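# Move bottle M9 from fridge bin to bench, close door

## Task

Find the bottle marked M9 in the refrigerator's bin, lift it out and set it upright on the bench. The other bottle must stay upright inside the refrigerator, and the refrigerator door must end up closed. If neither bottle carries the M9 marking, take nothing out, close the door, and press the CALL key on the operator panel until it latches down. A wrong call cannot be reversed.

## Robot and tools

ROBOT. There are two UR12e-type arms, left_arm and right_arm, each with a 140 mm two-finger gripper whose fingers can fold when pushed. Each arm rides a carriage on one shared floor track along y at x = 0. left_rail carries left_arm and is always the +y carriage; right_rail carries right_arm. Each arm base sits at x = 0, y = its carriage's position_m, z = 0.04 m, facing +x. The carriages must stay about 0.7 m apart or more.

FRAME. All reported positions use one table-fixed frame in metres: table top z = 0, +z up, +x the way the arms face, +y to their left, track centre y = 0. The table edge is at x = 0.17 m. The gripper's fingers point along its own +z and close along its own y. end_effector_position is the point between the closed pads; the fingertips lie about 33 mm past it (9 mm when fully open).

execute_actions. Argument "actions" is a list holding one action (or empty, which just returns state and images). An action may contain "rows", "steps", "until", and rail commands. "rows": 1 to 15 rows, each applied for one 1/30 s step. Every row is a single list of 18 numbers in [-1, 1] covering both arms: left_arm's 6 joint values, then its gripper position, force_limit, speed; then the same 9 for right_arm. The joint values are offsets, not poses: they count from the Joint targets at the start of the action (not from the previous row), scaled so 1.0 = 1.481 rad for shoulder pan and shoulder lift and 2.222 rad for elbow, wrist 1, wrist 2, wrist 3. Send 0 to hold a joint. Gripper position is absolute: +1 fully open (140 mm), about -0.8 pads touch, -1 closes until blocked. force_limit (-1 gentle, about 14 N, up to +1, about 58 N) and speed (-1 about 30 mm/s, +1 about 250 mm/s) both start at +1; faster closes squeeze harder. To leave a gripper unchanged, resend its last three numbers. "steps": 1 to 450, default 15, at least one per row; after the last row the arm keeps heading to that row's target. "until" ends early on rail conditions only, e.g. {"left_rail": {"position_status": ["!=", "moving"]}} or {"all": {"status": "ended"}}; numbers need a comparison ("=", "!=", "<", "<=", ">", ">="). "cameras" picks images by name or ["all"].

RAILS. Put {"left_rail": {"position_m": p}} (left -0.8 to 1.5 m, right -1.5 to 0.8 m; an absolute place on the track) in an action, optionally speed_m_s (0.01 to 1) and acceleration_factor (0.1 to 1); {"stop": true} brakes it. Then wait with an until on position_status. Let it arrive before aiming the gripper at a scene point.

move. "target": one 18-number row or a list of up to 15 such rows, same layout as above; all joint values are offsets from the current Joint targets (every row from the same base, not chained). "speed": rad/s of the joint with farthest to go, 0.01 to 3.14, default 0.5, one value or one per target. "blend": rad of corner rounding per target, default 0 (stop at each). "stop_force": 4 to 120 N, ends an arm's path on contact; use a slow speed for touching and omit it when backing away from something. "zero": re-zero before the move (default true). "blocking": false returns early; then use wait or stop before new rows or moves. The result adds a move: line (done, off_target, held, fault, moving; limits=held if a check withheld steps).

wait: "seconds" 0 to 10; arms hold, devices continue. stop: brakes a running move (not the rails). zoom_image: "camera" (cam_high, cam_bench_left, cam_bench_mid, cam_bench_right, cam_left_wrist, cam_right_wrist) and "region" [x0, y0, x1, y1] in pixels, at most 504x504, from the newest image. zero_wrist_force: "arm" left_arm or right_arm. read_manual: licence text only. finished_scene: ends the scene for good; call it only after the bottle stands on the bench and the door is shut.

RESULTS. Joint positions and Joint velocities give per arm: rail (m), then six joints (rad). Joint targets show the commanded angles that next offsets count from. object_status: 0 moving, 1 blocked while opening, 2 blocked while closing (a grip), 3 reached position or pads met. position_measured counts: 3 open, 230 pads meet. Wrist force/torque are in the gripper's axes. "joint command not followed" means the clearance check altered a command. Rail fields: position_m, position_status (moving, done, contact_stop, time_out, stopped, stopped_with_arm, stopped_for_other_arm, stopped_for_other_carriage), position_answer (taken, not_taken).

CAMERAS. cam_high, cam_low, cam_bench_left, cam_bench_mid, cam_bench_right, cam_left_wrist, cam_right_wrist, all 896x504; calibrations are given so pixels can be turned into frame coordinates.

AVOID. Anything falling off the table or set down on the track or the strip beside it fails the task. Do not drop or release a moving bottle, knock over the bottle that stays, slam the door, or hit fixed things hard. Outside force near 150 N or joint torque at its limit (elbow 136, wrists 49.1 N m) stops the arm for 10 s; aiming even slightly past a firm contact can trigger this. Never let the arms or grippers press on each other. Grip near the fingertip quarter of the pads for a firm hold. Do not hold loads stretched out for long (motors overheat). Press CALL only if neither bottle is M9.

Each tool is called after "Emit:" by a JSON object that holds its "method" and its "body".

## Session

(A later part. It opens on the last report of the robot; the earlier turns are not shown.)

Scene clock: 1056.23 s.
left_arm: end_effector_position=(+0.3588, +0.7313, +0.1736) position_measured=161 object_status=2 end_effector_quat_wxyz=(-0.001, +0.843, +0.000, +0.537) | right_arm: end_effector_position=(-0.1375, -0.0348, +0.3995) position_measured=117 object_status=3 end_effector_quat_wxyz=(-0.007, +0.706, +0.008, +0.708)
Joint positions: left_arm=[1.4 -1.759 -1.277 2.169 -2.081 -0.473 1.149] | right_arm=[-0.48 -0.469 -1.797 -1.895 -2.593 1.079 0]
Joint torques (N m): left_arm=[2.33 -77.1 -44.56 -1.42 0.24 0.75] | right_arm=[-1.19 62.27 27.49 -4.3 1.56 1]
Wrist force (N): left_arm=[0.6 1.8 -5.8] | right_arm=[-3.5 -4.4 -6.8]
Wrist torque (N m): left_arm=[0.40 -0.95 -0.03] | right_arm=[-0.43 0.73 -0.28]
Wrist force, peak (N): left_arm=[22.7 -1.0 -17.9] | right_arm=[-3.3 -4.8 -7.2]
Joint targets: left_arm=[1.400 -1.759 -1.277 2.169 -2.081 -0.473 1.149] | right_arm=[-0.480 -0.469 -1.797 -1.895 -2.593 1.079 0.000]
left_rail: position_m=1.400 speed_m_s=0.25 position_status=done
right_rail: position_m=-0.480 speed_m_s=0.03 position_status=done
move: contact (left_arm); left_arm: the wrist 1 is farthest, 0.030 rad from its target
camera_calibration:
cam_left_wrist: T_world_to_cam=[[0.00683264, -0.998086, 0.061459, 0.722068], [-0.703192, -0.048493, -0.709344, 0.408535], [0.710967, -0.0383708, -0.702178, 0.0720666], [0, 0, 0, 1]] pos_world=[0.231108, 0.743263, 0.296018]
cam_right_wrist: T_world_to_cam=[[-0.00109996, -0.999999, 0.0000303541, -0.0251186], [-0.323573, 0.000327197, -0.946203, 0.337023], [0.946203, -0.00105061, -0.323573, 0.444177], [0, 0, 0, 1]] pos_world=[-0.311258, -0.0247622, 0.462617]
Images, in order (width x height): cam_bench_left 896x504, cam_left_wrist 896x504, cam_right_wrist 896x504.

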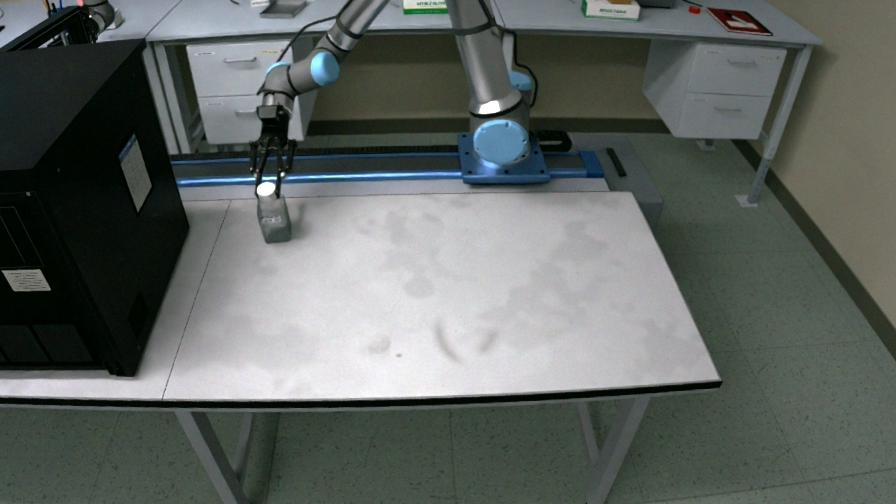

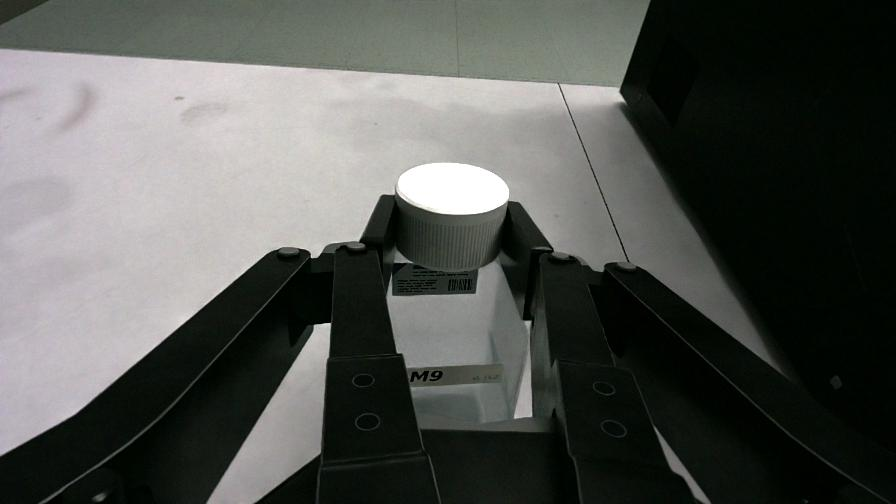

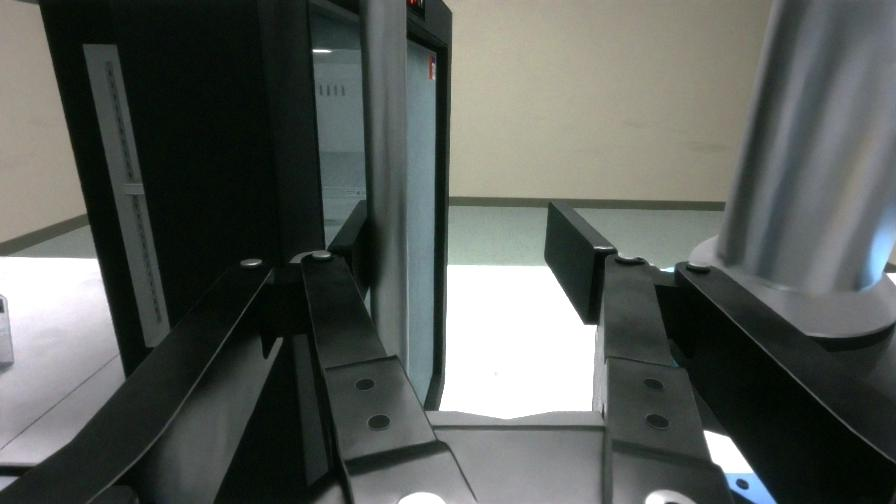

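Emit:
{"method": "move", "body": {"target": [0,0.01,0.003,-0.0092,0,0,-1,0,-1, 0,0,0,0,0,0,0.1,-0.3,-1], "speed": 0.015, "stop_force": 5, "cameras": ["cam_bench_left","cam_bench_mid"]}}

Emit:
{"method": "zoom_image", "body": {"camera": "cam_bench_left", "region": [200, 120, 350, 270]}}

Scene clock: 1064.17 s.
left_arm: end_effector_position=(+0.3588, +0.7316, +0.1705) position_measured=161 object_status=2 end_effector_quat_wxyz=(-0.001, +0.843, -0.001, +0.537) | right_arm: end_effector_position=(-0.1375, -0.0348, +0.3995) position_measured=117 object_status=3 end_effector_quat_wxyz=(-0.007, +0.706, +0.008, +0.708)
Joint positions: left_arm=[1.4 -1.759 -1.272 2.171 -2.087 -0.473 1.149] | right_arm=[-0.48 -0.469 -1.797 -1.895 -2.593 1.079 0]
Joint torques (N m): left_arm=[-11.32 -75.18 -43.06 -1.64 1.89 -0.9] | right_arm=[-1.87 64.17 28.3 -4.27 1.5 0.95]
Wrist force (N): left_arm=[4.5 1.0 -8.2] | right_arm=[-3.0 -4.3 -6.6]
Wrist torque (N m): left_arm=[0.42 -0.85 -0.03] | right_arm=[-0.40 0.64 -0.28]
Wrist force, peak (N): left_arm=[13.4 -0.5 -12.9] | right_arm=[-3.6 -4.4 -7.0]
Joint targets: left_arm=[1.400 -1.759 -1.272 2.171 -2.087 -0.473 1.149] | right_arm=[-0.480 -0.469 -1.797 -1.895 -2.593 1.079 0.000]
left_rail: position_m=1.400 speed_m_s=0.25 position_status=done
right_rail: position_m=-0.480 speed_m_s=0.03 position_status=done
move: contact (left_arm); left_arm: the wrist 1 is farthest, 0.014 rad from its target
Images, in order (width x height): cam_bench_left 896x504, cam_bench_mid 896x504.

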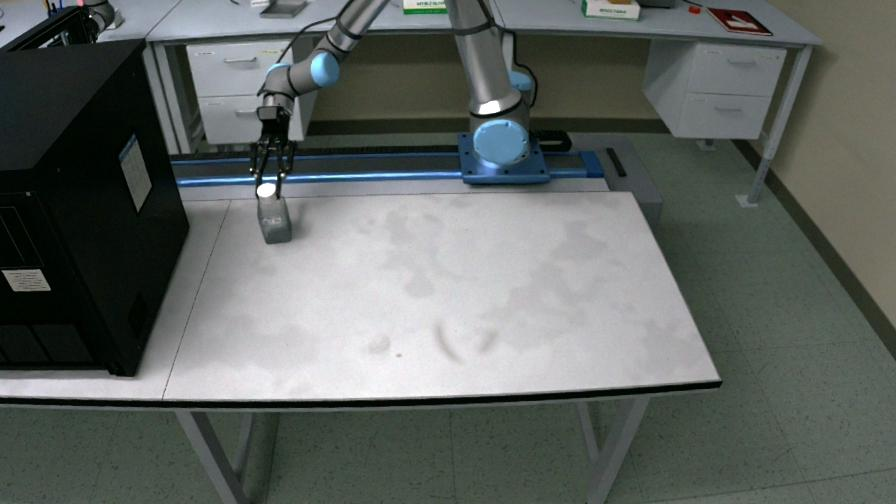

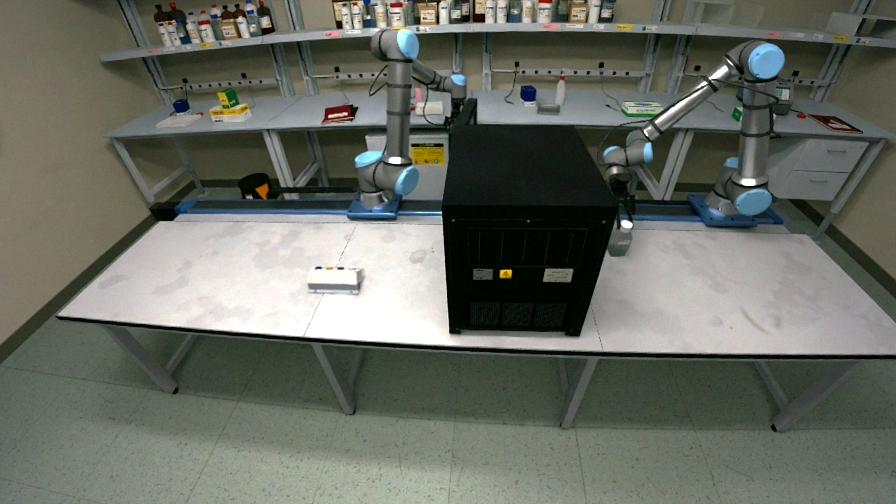

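Scaled by 3.360 from the camera's 896x504 image, which has a finer 1280x720 frame.

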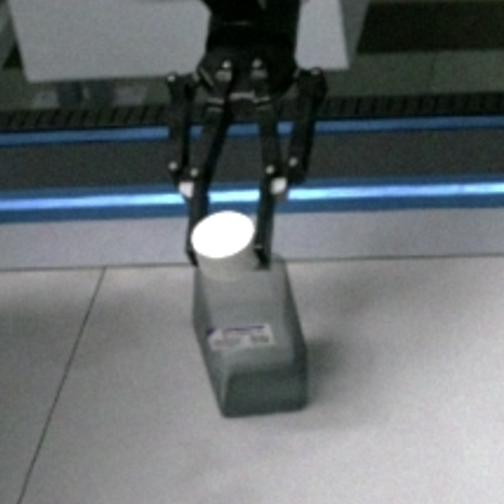

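Emit:
{"method": "move", "body": {"target": [[0,-0.01,-0.003,0.0092,0,0,-1,0,-1, 0,0,0,0,0,0,0.1,-0.3,-1],[-0.0597,0.0469,-0.0217,0.2091,0.0528,-0.2155,-1,0,-1, 0,0,0,0,0,0,0.1,-0.3,-1]], "speed": 0.12, "cameras": ["cam_left_wrist","cam_bench_left"]}}

Emit:
{"method": "zoom_image", "body": {"camera": "cam_bench_left", "region": [200, 120, 350, 270]}}

Scene clock: 1098.47 s.
left_arm: end_effector_position=(+0.3236, +0.7325, +0.1697) position_measured=161 object_status=2 end_effector_quat_wxyz=(+0.001, +0.783, +0.000, +0.622) | right_arm: end_effector_position=(-0.1375, -0.0348, +0.3995) position_measured=117 object_status=3 end_effector_quat_wxyz=(-0.007, +0.706, +0.008, +0.708)
Joint positions: left_arm=[1.4 -1.847 -1.203 2.123 -1.623 -0.355 0.67] | right_arm=[-0.48 -0.469 -1.797 -1.895 -2.593 1.079 0]
Joint torques (N m): left_arm=[-13.02 -52.73 -41.68 0.01 6.41 -2.44] | right_arm=[-0.92 64.06 27.5 -4.33 1.95 0.54]
Wrist force (N): left_arm=[0.3 1.8 -7.1] | right_arm=[-3.1 -4.2 -6.8]
Wrist torque (N m): left_arm=[0.41 -1.06 0.13] | right_arm=[-0.37 0.63 -0.27]
Wrist force, peak (N): left_arm=[4.8 1.2 -8.7] | right_arm=[-3.9 -4.8 -7.1]
Joint targets: left_arm=[1.400 -1.847 -1.203 2.123 -1.623 -0.355 0.670] | right_arm=[-0.480 -0.469 -1.797 -1.895 -2.593 1.079 0.000]
left_rail: position_m=1.400 speed_m_s=0.25 position_status=done
right_rail: position_m=-0.480 speed_m_s=0.03 position_status=done
move: done
camera_calibration:
cam_left_wrist: T_world_to_cam=[[-0.00610241, -0.997913, 0.0642891, 0.727359], [-0.540518, -0.0507974, -0.839797, 0.3523], [0.84131, -0.0398742, -0.53908, 0.0255806], [0, 0, 0, 1]] pos_world=[0.173342, 0.744756, 0.262889]
Images, in order (width x height): cam_bench_left 896x504, cam_left_wrist 896x504.

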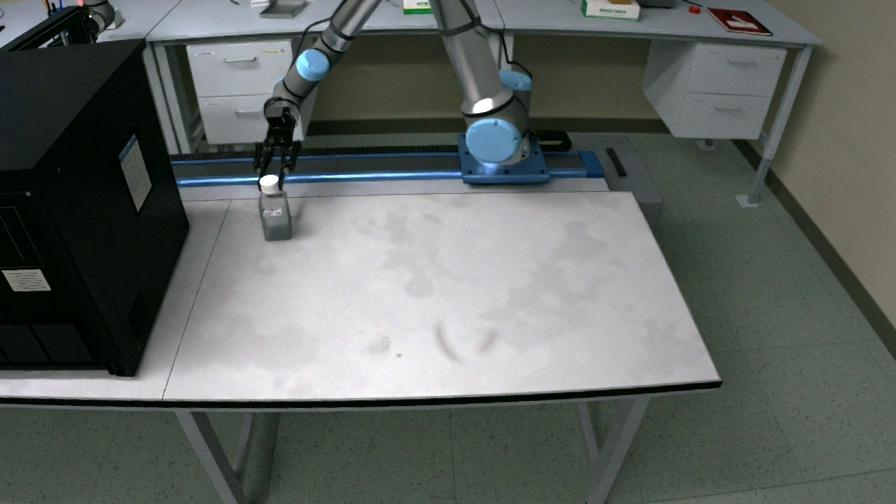

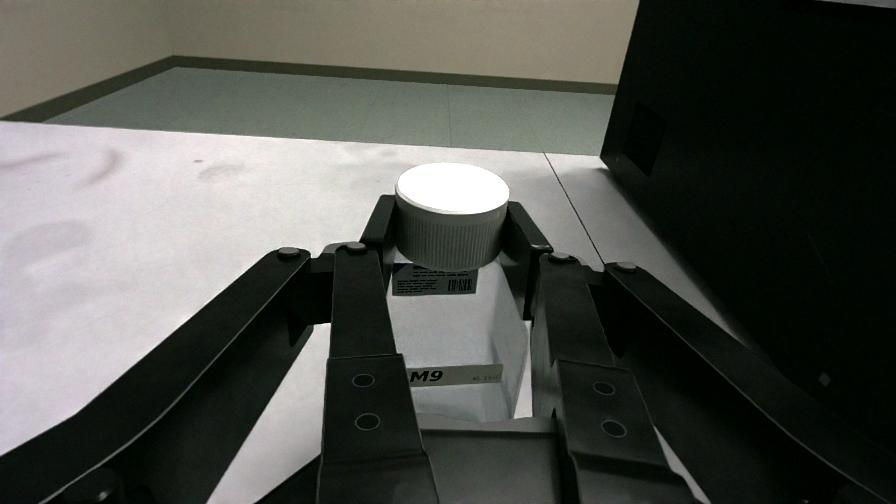

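Scaled by 3.360 from the camera's 896x504 image, which has a finer 1280x720 frame.

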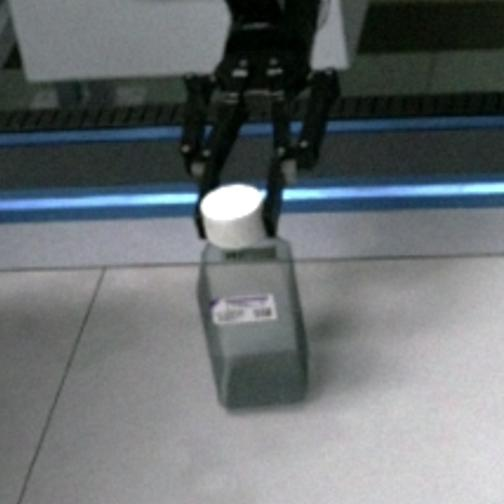

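Emit:
{"method": "move", "body": {"target": [0,0.0156,0.0025,-0.0129,0,0,-1,0,-1, 0,0,0,0,0,0,0.1,-0.3,-1], "speed": 0.01, "stop_force": 4, "cameras": ["cam_bench_left"]}}

Emit:
{"method": "zoom_image", "body": {"camera": "cam_bench_left", "region": [200, 120, 350, 270]}}

Scene clock: 1109.63 s.
left_arm: end_effector_position=(+0.3236, +0.7325, +0.1618) position_measured=161 object_status=2 end_effector_quat_wxyz=(+0.001, +0.783, +0.000, +0.623) | right_arm: end_effector_position=(-0.1375, -0.0348, +0.3995) position_measured=117 object_status=3 end_effector_quat_wxyz=(-0.007, +0.706, +0.008, +0.708)
Joint positions: left_arm=[1.4 -1.847 -1.191 2.125 -1.638 -0.355 0.67] | right_arm=[-0.48 -0.469 -1.797 -1.895 -2.593 1.079 0]
Joint torques (N m): left_arm=[-13.22 -80.02 -31.07 0.26 -1.73 -1.77] | right_arm=[-0.56 65.25 29.92 -3.52 1.91 0.77]
Wrist force (N): left_arm=[5.0 2.0 -7.3] | right_arm=[-3.4 -4.2 -6.9]
Wrist torque (N m): left_arm=[0.38 -0.90 0.18] | right_arm=[-0.37 0.74 -0.27]
Wrist force, peak (N): left_arm=[10.9 2.2 -7.8] | right_arm=[-3.9 -4.4 -7.2]
Joint targets: left_arm=[1.400 -1.847 -1.191 2.125 -1.638 -0.355 0.670] | right_arm=[-0.480 -0.469 -1.797 -1.895 -2.593 1.079 0.000]
left_rail: position_m=1.400 speed_m_s=0.25 position_status=done
right_rail: position_m=-0.480 speed_m_s=0.03 position_status=done
move: contact (left_arm); left_arm: the wrist 1 is farthest, 0.014 rad from its target
Images, in order (width x height): cam_bench_left 896x504.

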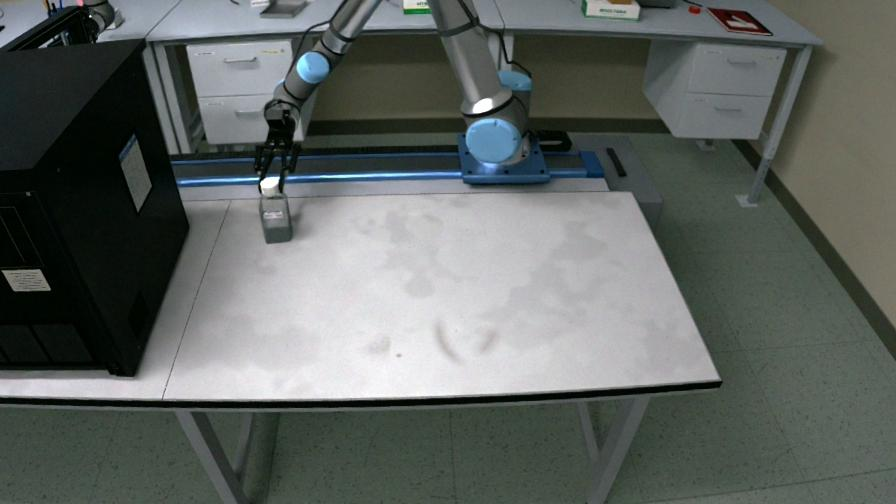

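Scaled by 3.360 from the camera's 896x504 image, which has a finer 1280x720 frame.

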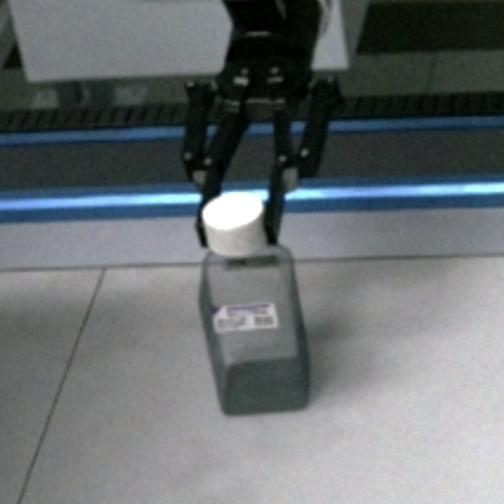

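Emit:
{"method": "execute_actions", "body": {"actions": [{"rows":[[0,0,0,0,0,0,-0.05,-0.5,-1,0,0,0,0,0,0,0.1,-0.3,-1]],"steps":40}], "cameras": ["cam_left_wrist"]}}

Emit:
{"method": "move", "body": {"target": [-0.104,-0.0112,-0.0311,0.1277,-0.0576,-0.0964,-0.05,-0.5,-1, 0,0,0,0,0,0,0.1,-0.3,-1], "speed": 0.12, "stop_force": 8, "cameras": ["cam_left_wrist","cam_bench_left"]}}

Scene clock: 1125.40 s.
left_arm: end_effector_position=(+0.3236, +0.7325, +0.1618) position_measured=135 object_status=3 end_effector_quat_wxyz=(+0.001, +0.783, +0.000, +0.623) | right_arm: end_effector_position=(-0.1375, -0.0348, +0.3995) position_measured=117 object_status=3 end_effector_quat_wxyz=(-0.007, +0.706, +0.008, +0.708)
Joint positions: left_arm=[1.4 -1.847 -1.191 2.125 -1.638 -0.355 0.67] | right_arm=[-0.48 -0.469 -1.797 -1.895 -2.593 1.079 0]
Joint torques (N m): left_arm=[-11.87 -79.11 -38.51 -0.96 -0.47 -1.75] | right_arm=[-2.79 59.24 31.95 -3.93 2.23 1.04]
Wrist force (N): left_arm=[4.3 1.8 -8.1] | right_arm=[-2.9 -4.3 -6.5]
Wrist torque (N m): left_arm=[0.42 -1.04 0.13] | right_arm=[-0.40 0.58 -0.27]
Wrist force, peak (N): left_arm=[4.3 2.0 -8.4] | right_arm=[-2.9 -4.7 -7.3]
Joint targets: left_arm=[1.400 -1.847 -1.191 2.125 -1.638 -0.355 0.670] | right_arm=[-0.480 -0.469 -1.797 -1.895 -2.593 1.079 0.000]
left_rail: position_m=1.400 speed_m_s=0.25 position_status=done
right_rail: position_m=-0.480 speed_m_s=0.03 position_status=done
camera_calibration:
cam_left_wrist: T_world_to_cam=[[-0.00624944, -0.997914, 0.0642547, 0.727901], [-0.540405, -0.0506945, -0.839876, 0.345536], [0.841382, -0.0399723, -0.538961, 0.0214359], [0, 0, 0, 1]] pos_world=[0.173243, 0.744756, 0.25499]
Images, in order (width x height): cam_left_wrist 896x504.

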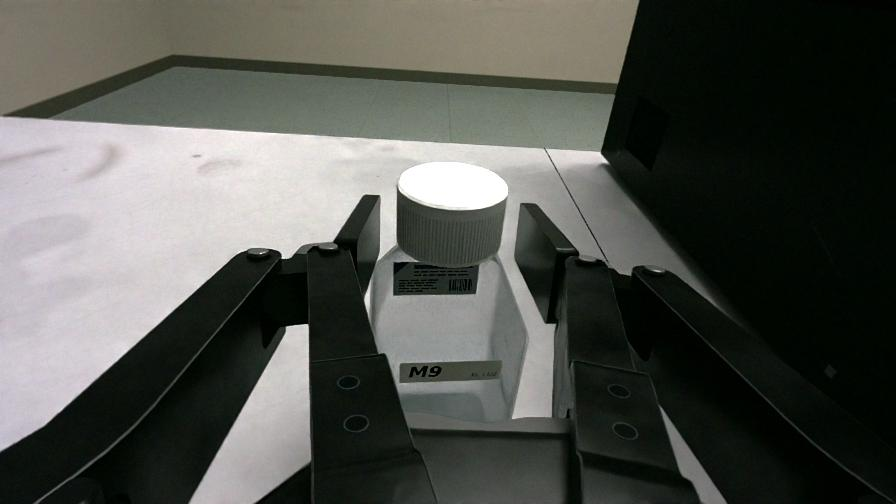

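Scene clock: 1128.97 s.
left_arm: end_effector_position=(+0.2175, +0.7336, +0.1828) position_measured=135 object_status=3 end_effector_quat_wxyz=(+0.000, +0.783, +0.000, +0.623) | right_arm: end_effector_position=(-0.1375, -0.0348, +0.3995) position_measured=117 object_status=3 end_effector_quat_wxyz=(-0.007, +0.706, +0.008, +0.708)
Joint positions: left_arm=[1.4 -2.001 -1.207 2.056 -1.354 -0.483 0.456] | right_arm=[-0.48 -0.469 -1.797 -1.895 -2.593 1.079 0]
Joint torques (N m): left_arm=[-14.46 -80.52 -41.79 1.49 -1.93 -1.85] | right_arm=[-0.06 63.74 31.66 -4.11 1.82 0.65]
Wrist force (N): left_arm=[4.0 2.0 -8.0] | right_arm=[-3.1 -4.2 -6.5]
Wrist torque (N m): left_arm=[0.42 -0.95 0.13] | right_arm=[-0.36 0.67 -0.27]
Wrist force, peak (N): left_arm=[4.2 1.9 -8.6] | right_arm=[-3.9 -4.6 -6.8]
Joint targets: left_arm=[1.400 -2.001 -1.207 2.056 -1.354 -0.483 0.456] | right_arm=[-0.480 -0.469 -1.797 -1.895 -2.593 1.079 0.000]
left_rail: position_m=1.400 speed_m_s=0.25 position_status=done
right_rail: position_m=-0.480 speed_m_s=0.03 position_status=done
move: done
camera_calibration:
cam_left_wrist: T_world_to_cam=[[-0.00606074, -0.998036, 0.0623451, 0.727297], [-0.540264, -0.0491956, -0.840056, 0.304804], [0.841474, -0.0387742, -0.538905, 0.121145], [0, 0, 0, 1]] pos_world=[0.0671424, 0.745561, 0.275994]
Images, in order (width x height): cam_bench_left 896x504, cam_left_wrist 896x504.

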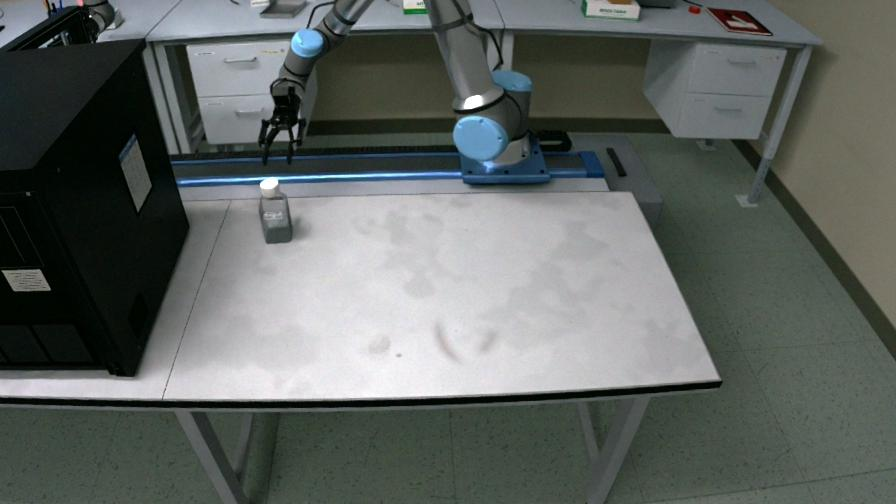

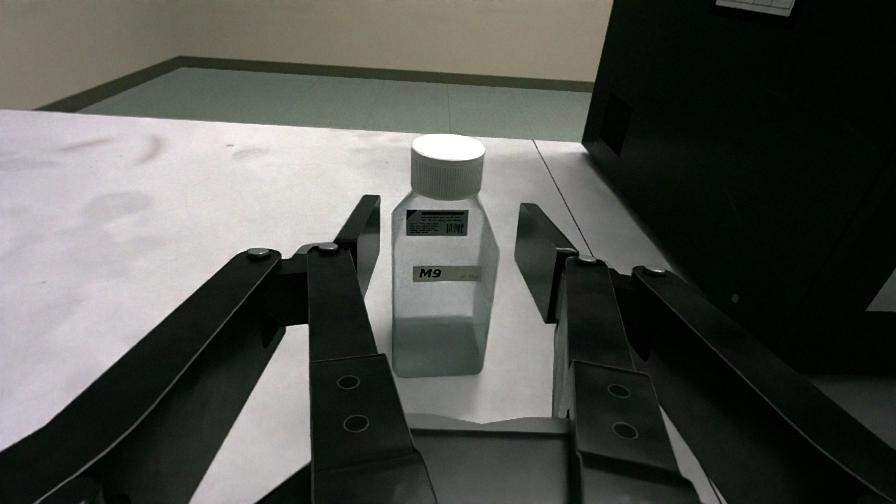

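Emit:
{"method": "execute_actions", "body": {"actions": [{"right_rail":{"position_m":-0.45,"speed_m_s":0.03},"steps":60,"until":{"all":{"status":"ended"}}}]}}

Emit:
{"method": "move", "body": {"target": [0,0,0,0,0,0,-0.05,-0.5,-1, -0.0282,-0.0174,0.0158,-0.0034,-0.0085,0,0.1,-0.3,-1], "speed": 0.1}}

Emit:
{"method": "execute_actions", "body": {"actions": [{"rows":[[0,0,0,0,0,0,-0.05,-0.5,-1,0,0,0,0,0,0,-0.99,-1,-1]],"steps":90}], "cameras": ["cam_right_wrist"]}}

Scene clock: 1150.93 s.
left_arm: end_effector_position=(+0.2175, +0.7336, +0.1828) position_measured=135 object_status=3 end_effector_quat_wxyz=(+0.000, +0.783, +0.000, +0.623) | right_arm: end_effector_position=(-0.1375, -0.0048, +0.3995) position_measured=117 object_status=3 end_effector_quat_wxyz=(-0.007, +0.706, +0.008, +0.708)
Joint positions: left_arm=[1.4 -2.001 -1.207 2.056 -1.354 -0.483 0.456] | right_arm=[-0.45 -0.469 -1.797 -1.895 -2.593 1.079 0]
Joint torques (N m): left_arm=[-13.9 -80.34 -41.75 1.67 -2.23 -1.86] | right_arm=[-0.22 63.38 30.85 -3.87 1.2 0.99]
Wrist force (N): left_arm=[4.2 1.8 -8.2] | right_arm=[-2.9 -4.4 -6.7]
Wrist torque (N m): left_arm=[0.40 -1.00 0.13] | right_arm=[-0.39 0.59 -0.28]
Wrist force, peak (N): left_arm=[4.2 2.1 -8.6] | right_arm=[-3.7 -6.0 -6.5]
Joint targets: left_arm=[1.400 -2.001 -1.207 2.056 -1.354 -0.483 0.456] | right_arm=[-0.450 -0.469 -1.797 -1.895 -2.593 1.079 0.000]
Tool commands: left_gripper/position=-0.05 left_gripper/force_limit=-0.5 left_gripper/speed=-1.0 right_gripper/position=+0.1 right_gripper/force_limit=-0.3 right_gripper/speed=-1.0
left_rail: position_m=1.400 speed_m_s=0.25 position_status=done
right_rail: position_m=-0.450 speed_m_s=0.03 position_status=done

Scene clock: 1151.90 s.
left_arm: end_effector_position=(+0.2175, +0.7336, +0.1828) position_measured=135 object_status=3 end_effector_quat_wxyz=(+0.000, +0.783, +0.000, +0.623) | right_arm: end_effector_position=(-0.1347, +0.0157, +0.3998) position_measured=117 object_status=3 end_effector_quat_wxyz=(+0.000, +0.707, +0.000, +0.707)
Joint positions: left_arm=[1.4 -2.001 -1.207 2.056 -1.354 -0.483 0.456] | right_arm=[-0.45 -0.511 -1.823 -1.86 -2.601 1.061 0]
Joint torques (N m): left_arm=[-12.95 -81.71 -41.79 1.48 -2.08 -1.89] | right_arm=[-20.2 54.19 46.67 -4.29 -1.9 0.95]
Wrist force (N): left_arm=[4.2 2.0 -8.1] | right_arm=[-3.2 -4.5 -6.9]
Wrist torque (N m): left_arm=[0.45 -0.99 0.14] | right_arm=[-0.37 0.67 -0.30]
Wrist force, peak (N): left_arm=[4.2 1.8 -8.4] | right_arm=[-3.8 -5.2 -7.3]
Joint targets: left_arm=[1.400 -2.001 -1.207 2.056 -1.354 -0.483 0.456] | right_arm=[-0.450 -0.511 -1.823 -1.860 -2.601 1.061 0.000]
left_rail: position_m=1.400 speed_m_s=0.25 position_status=done
right_rail: position_m=-0.450 speed_m_s=0.03 position_status=done
move: done

Scene clock: 1155.10 s.
left_arm: end_effector_position=(+0.2175, +0.7336, +0.1828) position_measured=135 object_status=3 end_effector_quat_wxyz=(+0.000, +0.783, +0.000, +0.623) | right_arm: end_effector_position=(-0.1347, +0.0160, +0.3998) position_measured=224 object_status=2 end_effector_quat_wxyz=(+0.000, +0.707, +0.000, +0.707)
Joint positions: left_arm=[1.4 -2.001 -1.207 2.056 -1.354 -0.483 0.456] | right_arm=[-0.45 -0.511 -1.823 -1.86 -2.601 1.06 0]
Joint torques (N m): left_arm=[-11.35 -80.88 -41.83 1.7 -2.09 -1.72] | right_arm=[-4.77 49.84 46.68 -0.66 0.58 0.67]
Wrist force (N): left_arm=[4.1 1.9 -8.0] | right_arm=[-3.7 -3.8 0.8]
Wrist torque (N m): left_arm=[0.40 -0.98 0.13] | right_arm=[-0.37 0.67 -0.22]
Wrist force, peak (N): left_arm=[4.3 2.2 -8.4] | right_arm=[-3.7 -5.3 -7.3]
Joint targets: left_arm=[1.400 -2.001 -1.207 2.056 -1.354 -0.483 0.456] | right_arm=[-0.450 -0.511 -1.823 -1.860 -2.601 1.061 0.000]
left_rail: position_m=1.400 speed_m_s=0.25 position_status=done
right_rail: position_m=-0.450 speed_m_s=0.03 position_status=done
camera_calibration:
cam_right_wrist: T_world_to_cam=[[-0.024004, -0.999712, -0.000676429, 0.0229037], [-0.324956, 0.00844238, -0.945691, 0.337689], [0.945425, -0.0224806, -0.325065, 0.44253], [0, 0, 0, 1]] pos_world=[-0.308095, 0.0299946, 0.463216]
Images, in order (width x height): cam_right_wrist 896x504.

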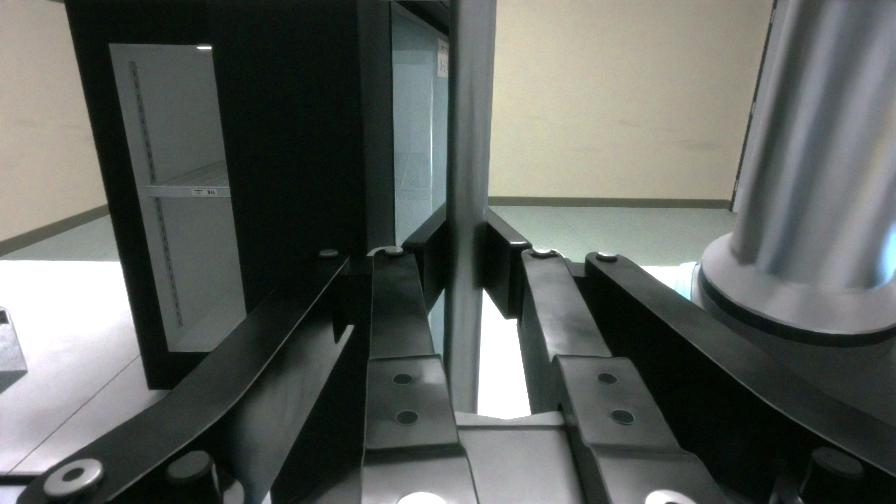

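Emit:
{"method": "move", "body": {"target": [[0,0,0,0,0,0,-0.05,-0.5,-1,-0.0813,-0.0636,0.0578,-0.0154,-0.0542,0,-0.99,-1,-1],[0,0,0,0,0,0,-0.05,-0.5,-1,-0.13,-0.0978,0.0907,-0.0255,-0.0866,0,-0.99,-1,-1],[0,0,0,0,0,0,-0.05,-0.5,-1,-0.1779,-0.1282,0.1208,-0.0354,-0.1185,0,-0.99,-1,-1],[0,0,0,0,0,0,-0.05,-0.5,-1,-0.2598,-0.1729,0.1669,-0.0517,-0.1732,0,-0.99,-1,-1]], "speed": 0.08, "blend": 0.02, "stop_force": 60, "cameras": ["cam_right_wrist"]}}

Scene clock: 1175.10 s.
left_arm: end_effector_position=(+0.2175, +0.7336, +0.1828) position_measured=135 object_status=3 end_effector_quat_wxyz=(+0.000, +0.783, +0.000, +0.623) | right_arm: end_effector_position=(-0.1112, +0.1668, +0.3998) position_measured=224 object_status=2 end_effector_quat_wxyz=(+0.000, +0.707, +0.000, +0.707)
Joint positions: left_arm=[1.4 -2.001 -1.207 2.056 -1.354 -0.483 0.456] | right_arm=[-0.45 -0.709 -1.971 -1.654 -2.659 0.863 0]
Joint torques (N m): left_arm=[-13.68 -79.58 -41.88 1.69 -2.21 -1.96] | right_arm=[71.2 74.01 65.45 9.42 -10.71 1.14]
Wrist force (N): left_arm=[4.0 2.1 -8.2] | right_arm=[-6.5 34.0 87.8]
Wrist torque (N m): left_arm=[0.47 -0.95 0.13] | right_arm=[-0.28 0.70 0.02]
Wrist force, peak (N): left_arm=[4.1 2.2 -8.7] | right_arm=[-5.8 37.3 92.9]
Joint targets: left_arm=[1.400 -2.001 -1.207 2.056 -1.354 -0.483 0.456] | right_arm=[-0.450 -0.709 -1.971 -1.654 -2.659 0.863 0.000]
left_rail: position_m=1.400 speed_m_s=0.25 position_status=done
right_rail: position_m=-0.450 speed_m_s=0.03 position_status=done
move: contact (right_arm); path passed 1 of 4 targets; right_arm: the shoulder pan is farthest, 0.187 rad from its target
camera_calibration:
cam_right_wrist: T_world_to_cam=[[-0.0242883, -0.999705, -0.000581135, 0.174098], [-0.324864, 0.00844249, -0.945723, 0.344093], [0.945449, -0.0227812, -0.324973, 0.423721], [0, 0, 0, 1]] pos_world=[-0.284594, 0.180794, 0.463216]
Images, in order (width x height): cam_right_wrist 896x504.

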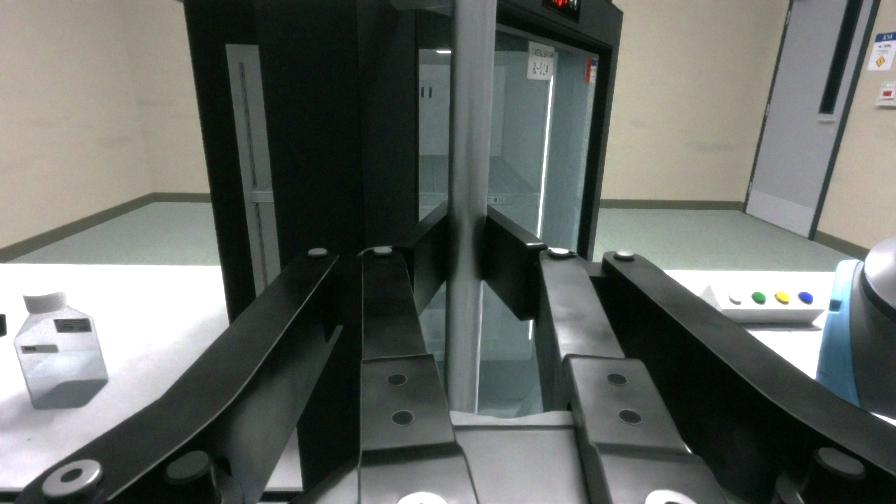

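Emit:
{"method": "execute_actions", "body": {"actions": [{"rows":[[0,0,0,0,0,0,-0.05,-0.5,-1,0,0,0,0,0,0,-0.3,-1,-1]],"steps":60}], "cameras": ["cam_right_wrist"]}}

Scene clock: 1182.60 s.
left_arm: end_effector_position=(+0.2175, +0.7336, +0.1828) position_measured=135 object_status=3 end_effector_quat_wxyz=(+0.000, +0.783, +0.000, +0.623) | right_arm: end_effector_position=(-0.1112, +0.1668, +0.3998) position_measured=167 object_status=3 end_effector_quat_wxyz=(+0.000, +0.707, +0.000, +0.707)
Joint positions: left_arm=[1.4 -2.001 -1.207 2.056 -1.354 -0.483 0.456] | right_arm=[-0.45 -0.709 -1.971 -1.654 -2.659 0.863 0]
Joint torques (N m): left_arm=[-12.33 -80.22 -41.49 1.47 -2.01 -1.79] | right_arm=[-20.38 74.97 28.23 -4.15 1.9 1.24]
Wrist force (N): left_arm=[3.9 2.1 -8.0] | right_arm=[-1.9 -8.7 -3.0]
Wrist torque (N m): left_arm=[0.46 -0.93 0.14] | right_arm=[-1.26 0.38 -0.28]
Wrist force, peak (N): left_arm=[4.4 2.0 -8.5] | right_arm=[-5.9 34.3 88.5]
Joint targets: left_arm=[1.400 -2.001 -1.207 2.056 -1.354 -0.483 0.456] | right_arm=[-0.450 -0.709 -1.971 -1.654 -2.659 0.863 0.000]
left_rail: position_m=1.400 speed_m_s=0.25 position_status=done
right_rail: position_m=-0.450 speed_m_s=0.03 position_status=done
camera_calibration:
cam_right_wrist: T_world_to_cam=[[-0.0242883, -0.999705, -0.000581135, 0.174198], [-0.324864, 0.00844249, -0.945723, 0.344093], [0.945449, -0.0227812, -0.324973, 0.423723], [0, 0, 0, 1]] pos_world=[-0.284594, 0.180894, 0.463216]
Images, in order (width x height): cam_right_wrist 896x504.

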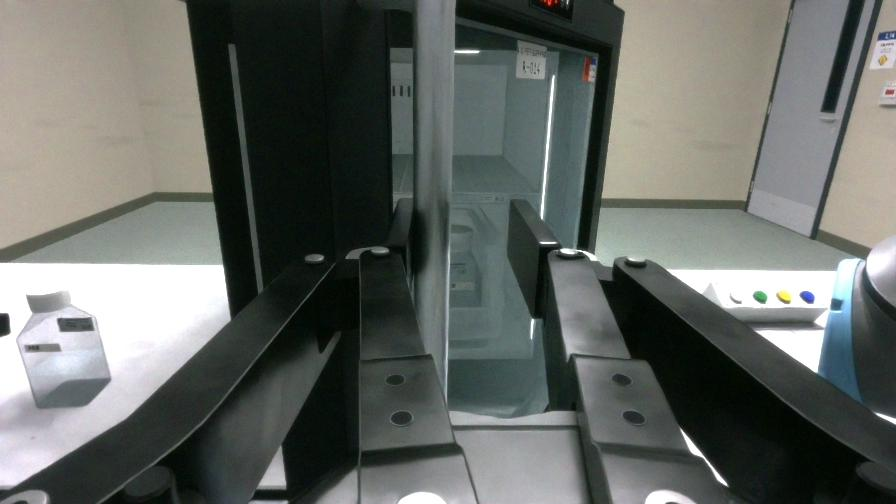

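Emit:
{"method": "execute_actions", "body": {"actions": [{"right_rail":{"position_m":-0.46,"speed_m_s":0.03},"steps":40,"until":{"all":{"status":"ended"}}}]}}

Emit:
{"method": "move", "body": {"target": [[0,0,0,0,0,0,-0.05,-0.5,-1,-0.044,-0.0282,0.0283,-0.0091,-0.0298,0,-0.3,-1,-1],[0,0,0,0,0,0,-0.05,-0.5,-1,-0.1259,-0.0729,0.0743,-0.0254,-0.0845,0,-0.3,-1,-1],[0,0,0,0,0,0,-0.05,-0.5,-1,-0.1602,-0.0883,0.0906,-0.0315,-0.1073,0,-0.3,-1,-1]], "speed": 0.08, "blend": 0.02, "stop_force": 40, "cameras": ["cam_right_wrist"]}}

Scene clock: 1204.10 s.
left_arm: end_effector_position=(+0.2175, +0.7336, +0.1828) position_measured=135 object_status=3 end_effector_quat_wxyz=(+0.000, +0.783, +0.000, +0.623) | right_arm: end_effector_position=(-0.1112, +0.1568, +0.3998) position_measured=167 object_status=3 end_effector_quat_wxyz=(+0.001, +0.707, +0.000, +0.707)
Joint positions: left_arm=[1.4 -2.001 -1.207 2.056 -1.354 -0.483 0.456] | right_arm=[-0.46 -0.709 -1.971 -1.654 -2.659 0.863 0]
Joint torques (N m): left_arm=[-12.37 -78.53 -41.11 1.54 -2.05 -1.81] | right_arm=[-17.36 73.11 29.5 -3.1 0.04 1.38]
Wrist force (N): left_arm=[3.9 2.1 -8.2] | right_arm=[-2.6 -8.2 -4.0]
Wrist torque (N m): left_arm=[0.46 -0.94 0.14] | right_arm=[-1.14 0.48 -0.28]
Wrist force, peak (N): left_arm=[4.2 2.1 -8.6] | right_arm=[-2.4 -11.2 -5.2]
Joint targets: left_arm=[1.400 -2.001 -1.207 2.056 -1.354 -0.483 0.456] | right_arm=[-0.460 -0.709 -1.971 -1.654 -2.659 0.863 0.000]
Tool commands: left_gripper/position=-0.05 left_gripper/force_limit=-0.5 left_gripper/speed=-1.0 right_gripper/position=-0.3 right_gripper/force_limit=-1.0 right_gripper/speed=-1.0
left_rail: position_m=1.400 speed_m_s=0.25 position_status=done
right_rail: position_m=-0.460 speed_m_s=0.03 position_status=done

Scene clock: 1208.33 s.
left_arm: end_effector_position=(+0.2175, +0.7336, +0.1828) position_measured=135 object_status=3 end_effector_quat_wxyz=(+0.000, +0.783, +0.000, +0.623) | right_arm: end_effector_position=(-0.0055, +0.3183, +0.4001) position_measured=167 object_status=3 end_effector_quat_wxyz=(+0.000, +0.707, +0.000, +0.707)
Joint positions: left_arm=[1.4 -2.001 -1.207 2.056 -1.354 -0.483 0.456] | right_arm=[-0.46 -0.947 -2.102 -1.452 -2.729 0.624 0]
Joint torques (N m): left_arm=[-12.7 -80.12 -41.22 1.44 -2.14 -1.92] | right_arm=[-19.42 75.97 50.4 -3.7 -1.05 1.19]
Wrist force (N): left_arm=[4.1 2.1 -8.2] | right_arm=[-1.9 -8.7 -2.9]
Wrist torque (N m): left_arm=[0.47 -0.97 0.14] | right_arm=[-1.16 0.34 -0.29]
Wrist force, peak (N): left_arm=[4.1 2.2 -8.6] | right_arm=[-1.7 -10.2 -2.0]
Joint targets: left_arm=[1.400 -2.001 -1.207 2.056 -1.354 -0.483 0.456] | right_arm=[-0.460 -0.947 -2.102 -1.452 -2.729 0.624 0.000]
left_rail: position_m=1.400 speed_m_s=0.25 position_status=done
right_rail: position_m=-0.460 speed_m_s=0.03 position_status=done
move: done
camera_calibration:
cam_right_wrist: T_world_to_cam=[[-0.0232492, -0.999729, -0.000931976, 0.328378], [-0.325261, 0.0084456, -0.945586, 0.377301], [0.945338, -0.021681, -0.32537, 0.327133], [0, 0, 0, 1]] pos_world=[-0.178895, 0.332195, 0.463516]
Images, in order (width x height): cam_right_wrist 896x504.

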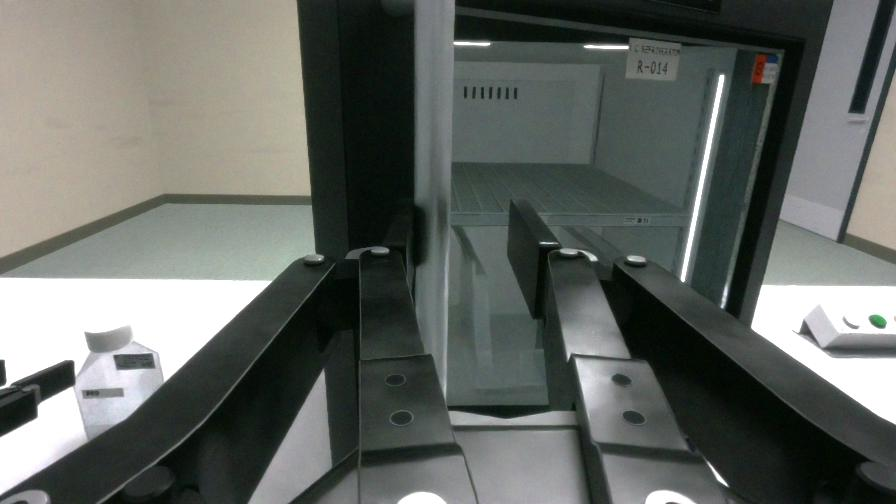

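Emit:
{"method": "execute_actions", "body": {"actions": [{"rows":[[0,0,0,0,0,0,-0.05,-0.5,-1,0,0,0,0,0,0,-1,-1,-1]],"steps":50}]}}

Emit:
{"method": "execute_actions", "body": {"actions": [{"right_rail":{"position_m":-0.451,"speed_m_s":0.02},"steps":40,"until":{"all":{"status":"ended"}}}], "cameras": ["cam_right_wrist"]}}

Scene clock: 1222.77 s.
left_arm: end_effector_position=(+0.2175, +0.7336, +0.1828) position_measured=135 object_status=3 end_effector_quat_wxyz=(+0.000, +0.783, +0.000, +0.623) | right_arm: end_effector_position=(-0.0055, +0.3184, +0.4001) position_measured=208 object_status=2 end_effector_quat_wxyz=(+0.000, +0.707, +0.000, +0.707)
Joint positions: left_arm=[1.4 -2.001 -1.207 2.056 -1.354 -0.483 0.456] | right_arm=[-0.46 -0.947 -2.102 -1.452 -2.729 0.624 0]
Joint torques (N m): left_arm=[-11.82 -79.52 -40.78 1.34 -2.07 -2.01] | right_arm=[-15.38 82.21 28.09 -3.64 0.51 1.36]
Wrist force (N): left_arm=[4.0 2.0 -8.6] | right_arm=[-1.4 -9.7 -4.1]
Wrist torque (N m): left_arm=[0.42 -0.97 0.13] | right_arm=[-1.20 0.21 -0.15]
Wrist force, peak (N): left_arm=[4.3 2.1 -8.6] | right_arm=[-1.9 -15.7 -7.7]
Joint targets: left_arm=[1.400 -2.001 -1.207 2.056 -1.354 -0.483 0.456] | right_arm=[-0.460 -0.947 -2.102 -1.452 -2.729 0.624 0.000]
left_rail: position_m=1.400 speed_m_s=0.25 position_status=done
right_rail: position_m=-0.460 speed_m_s=0.03 position_status=done

Scene clock: 1223.53 s.
left_arm: end_effector_position=(+0.2175, +0.7336, +0.1828) position_measured=135 object_status=3 end_effector_quat_wxyz=(+0.000, +0.783, +0.000, +0.623) | right_arm: end_effector_position=(-0.0054, +0.3273, +0.4000) position_measured=208 object_status=2 end_effector_quat_wxyz=(+0.000, +0.707, +0.000, +0.707)
Joint positions: left_arm=[1.4 -2.001 -1.207 2.056 -1.354 -0.483 0.456] | right_arm=[-0.451 -0.947 -2.102 -1.453 -2.729 0.624 0]
Joint torques (N m): left_arm=[-13.05 -79.95 -41.44 1.57 -2.16 -1.98] | right_arm=[9.02 83.64 54.12 1.78 -5.41 1.15]
Wrist force (N): left_arm=[4.1 2.1 -8.1] | right_arm=[-1.0 3.9 8.2]
Wrist torque (N m): left_arm=[0.47 -0.98 0.14] | right_arm=[-1.27 0.23 -0.12]
Wrist force, peak (N): left_arm=[4.1 2.1 -8.4] | right_arm=[-1.7 5.5 9.7]
Joint targets: left_arm=[1.400 -2.001 -1.207 2.056 -1.354 -0.483 0.456] | right_arm=[-0.451 -0.947 -2.102 -1.452 -2.729 0.624 0.000]
Tool commands: left_gripper/position=-0.05 left_gripper/force_limit=-0.5 left_gripper/speed=-1.0 right_gripper/position=-1.0 right_gripper/force_limit=-1.0 right_gripper/speed=-1.0
left_rail: position_m=1.400 speed_m_s=0.25 position_status=done
right_rail: position_m=-0.451 speed_m_s=0.02 position_status=done
camera_calibration:
cam_right_wrist: T_world_to_cam=[[-0.0233118, -0.999728, -0.000807837, 0.337309], [-0.325174, 0.00834654, -0.945617, 0.377227], [0.945367, -0.0217813, -0.32528, 0.327199], [0, 0, 0, 1]] pos_world=[-0.178796, 0.341195, 0.463416]
Images, in order (width x height): cam_right_wrist 896x504.

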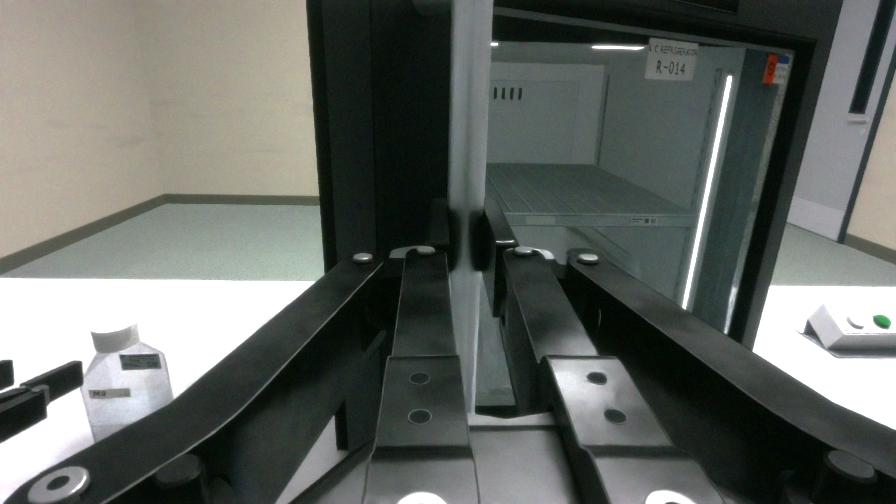

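Emit:
{"method": "move", "body": {"target": [[0,0,0,0,0,0,-0.05,-0.5,-1,-0.0342,-0.0134,0.0142,-0.0053,-0.0228,0,-1,-1,-1],[0,0,0,0,0,0,-0.05,-0.5,-1,-0.068,-0.0243,0.0258,-0.0097,-0.0453,0,-1,-1,-1],[0,0,0,0,0,0,-0.05,-0.5,-1,-0.099,-0.0321,0.0343,-0.013,-0.066,0,-1,-1,-1],[0,0,0,0,0,0,-0.05,-0.5,-1,-0.1455,-0.04,0.0431,-0.0165,-0.097,0,-1,-1,-1],[0,0,0,0,0,0,-0.05,-0.5,-1,-0.1997,-0.0428,0.0461,-0.0176,-0.1331,0,-1,-1,-1]], "speed": 0.06, "blend": 0.01, "stop_force": 85, "cameras": ["cam_right_wrist"]}}

Scene clock: 1241.93 s.
left_arm: end_effector_position=(+0.2175, +0.7336, +0.1828) position_measured=135 object_status=3 end_effector_quat_wxyz=(+0.000, +0.783, +0.000, +0.623) | right_arm: end_effector_position=(+0.2231, +0.4336, +0.4000) position_measured=208 object_status=2 end_effector_quat_wxyz=(+0.000, +0.707, +0.000, +0.707)
Joint positions: left_arm=[1.4 -2.001 -1.207 2.056 -1.354 -0.483 0.456] | right_arm=[-0.451 -1.242 -2.165 -1.35 -2.768 0.329 0]
Joint torques (N m): left_arm=[-12.31 -80.61 -41.28 1.39 -2.21 -1.82] | right_arm=[-13.1 77.18 45.64 -2.78 2.16 1.14]
Wrist force (N): left_arm=[3.9 1.8 -8.2] | right_arm=[7.4 -18.4 5.3]
Wrist torque (N m): left_arm=[0.39 -0.92 0.13] | right_arm=[-1.03 0.25 -0.14]
Wrist force, peak (N): left_arm=[4.3 2.0 -8.6] | right_arm=[7.4 -27.1 -5.7]
Joint targets: left_arm=[1.400 -2.001 -1.207 2.056 -1.354 -0.483 0.456] | right_arm=[-0.451 -1.242 -2.165 -1.350 -2.768 0.329 0.000]
left_rail: position_m=1.400 speed_m_s=0.25 position_status=done
right_rail: position_m=-0.451 speed_m_s=0.02 position_status=done
move: done
camera_calibration:
cam_right_wrist: T_world_to_cam=[[-0.0233442, -0.999727, -0.000900944, 0.448951], [-0.32526, 0.00844717, -0.945587, 0.450587], [0.945336, -0.0217809, -0.325369, 0.11354], [0, 0, 0, 1]] pos_world=[0.0497048, 0.447495, 0.463416]
Images, in order (width x height): cam_right_wrist 896x504.

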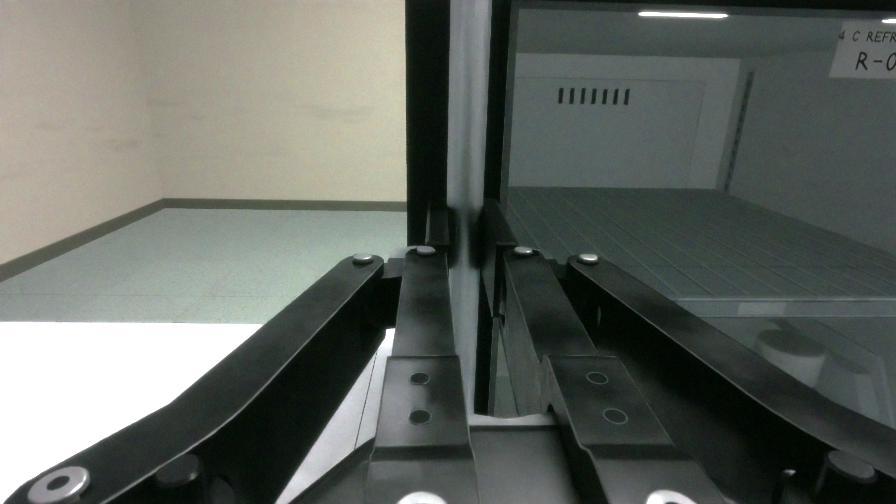

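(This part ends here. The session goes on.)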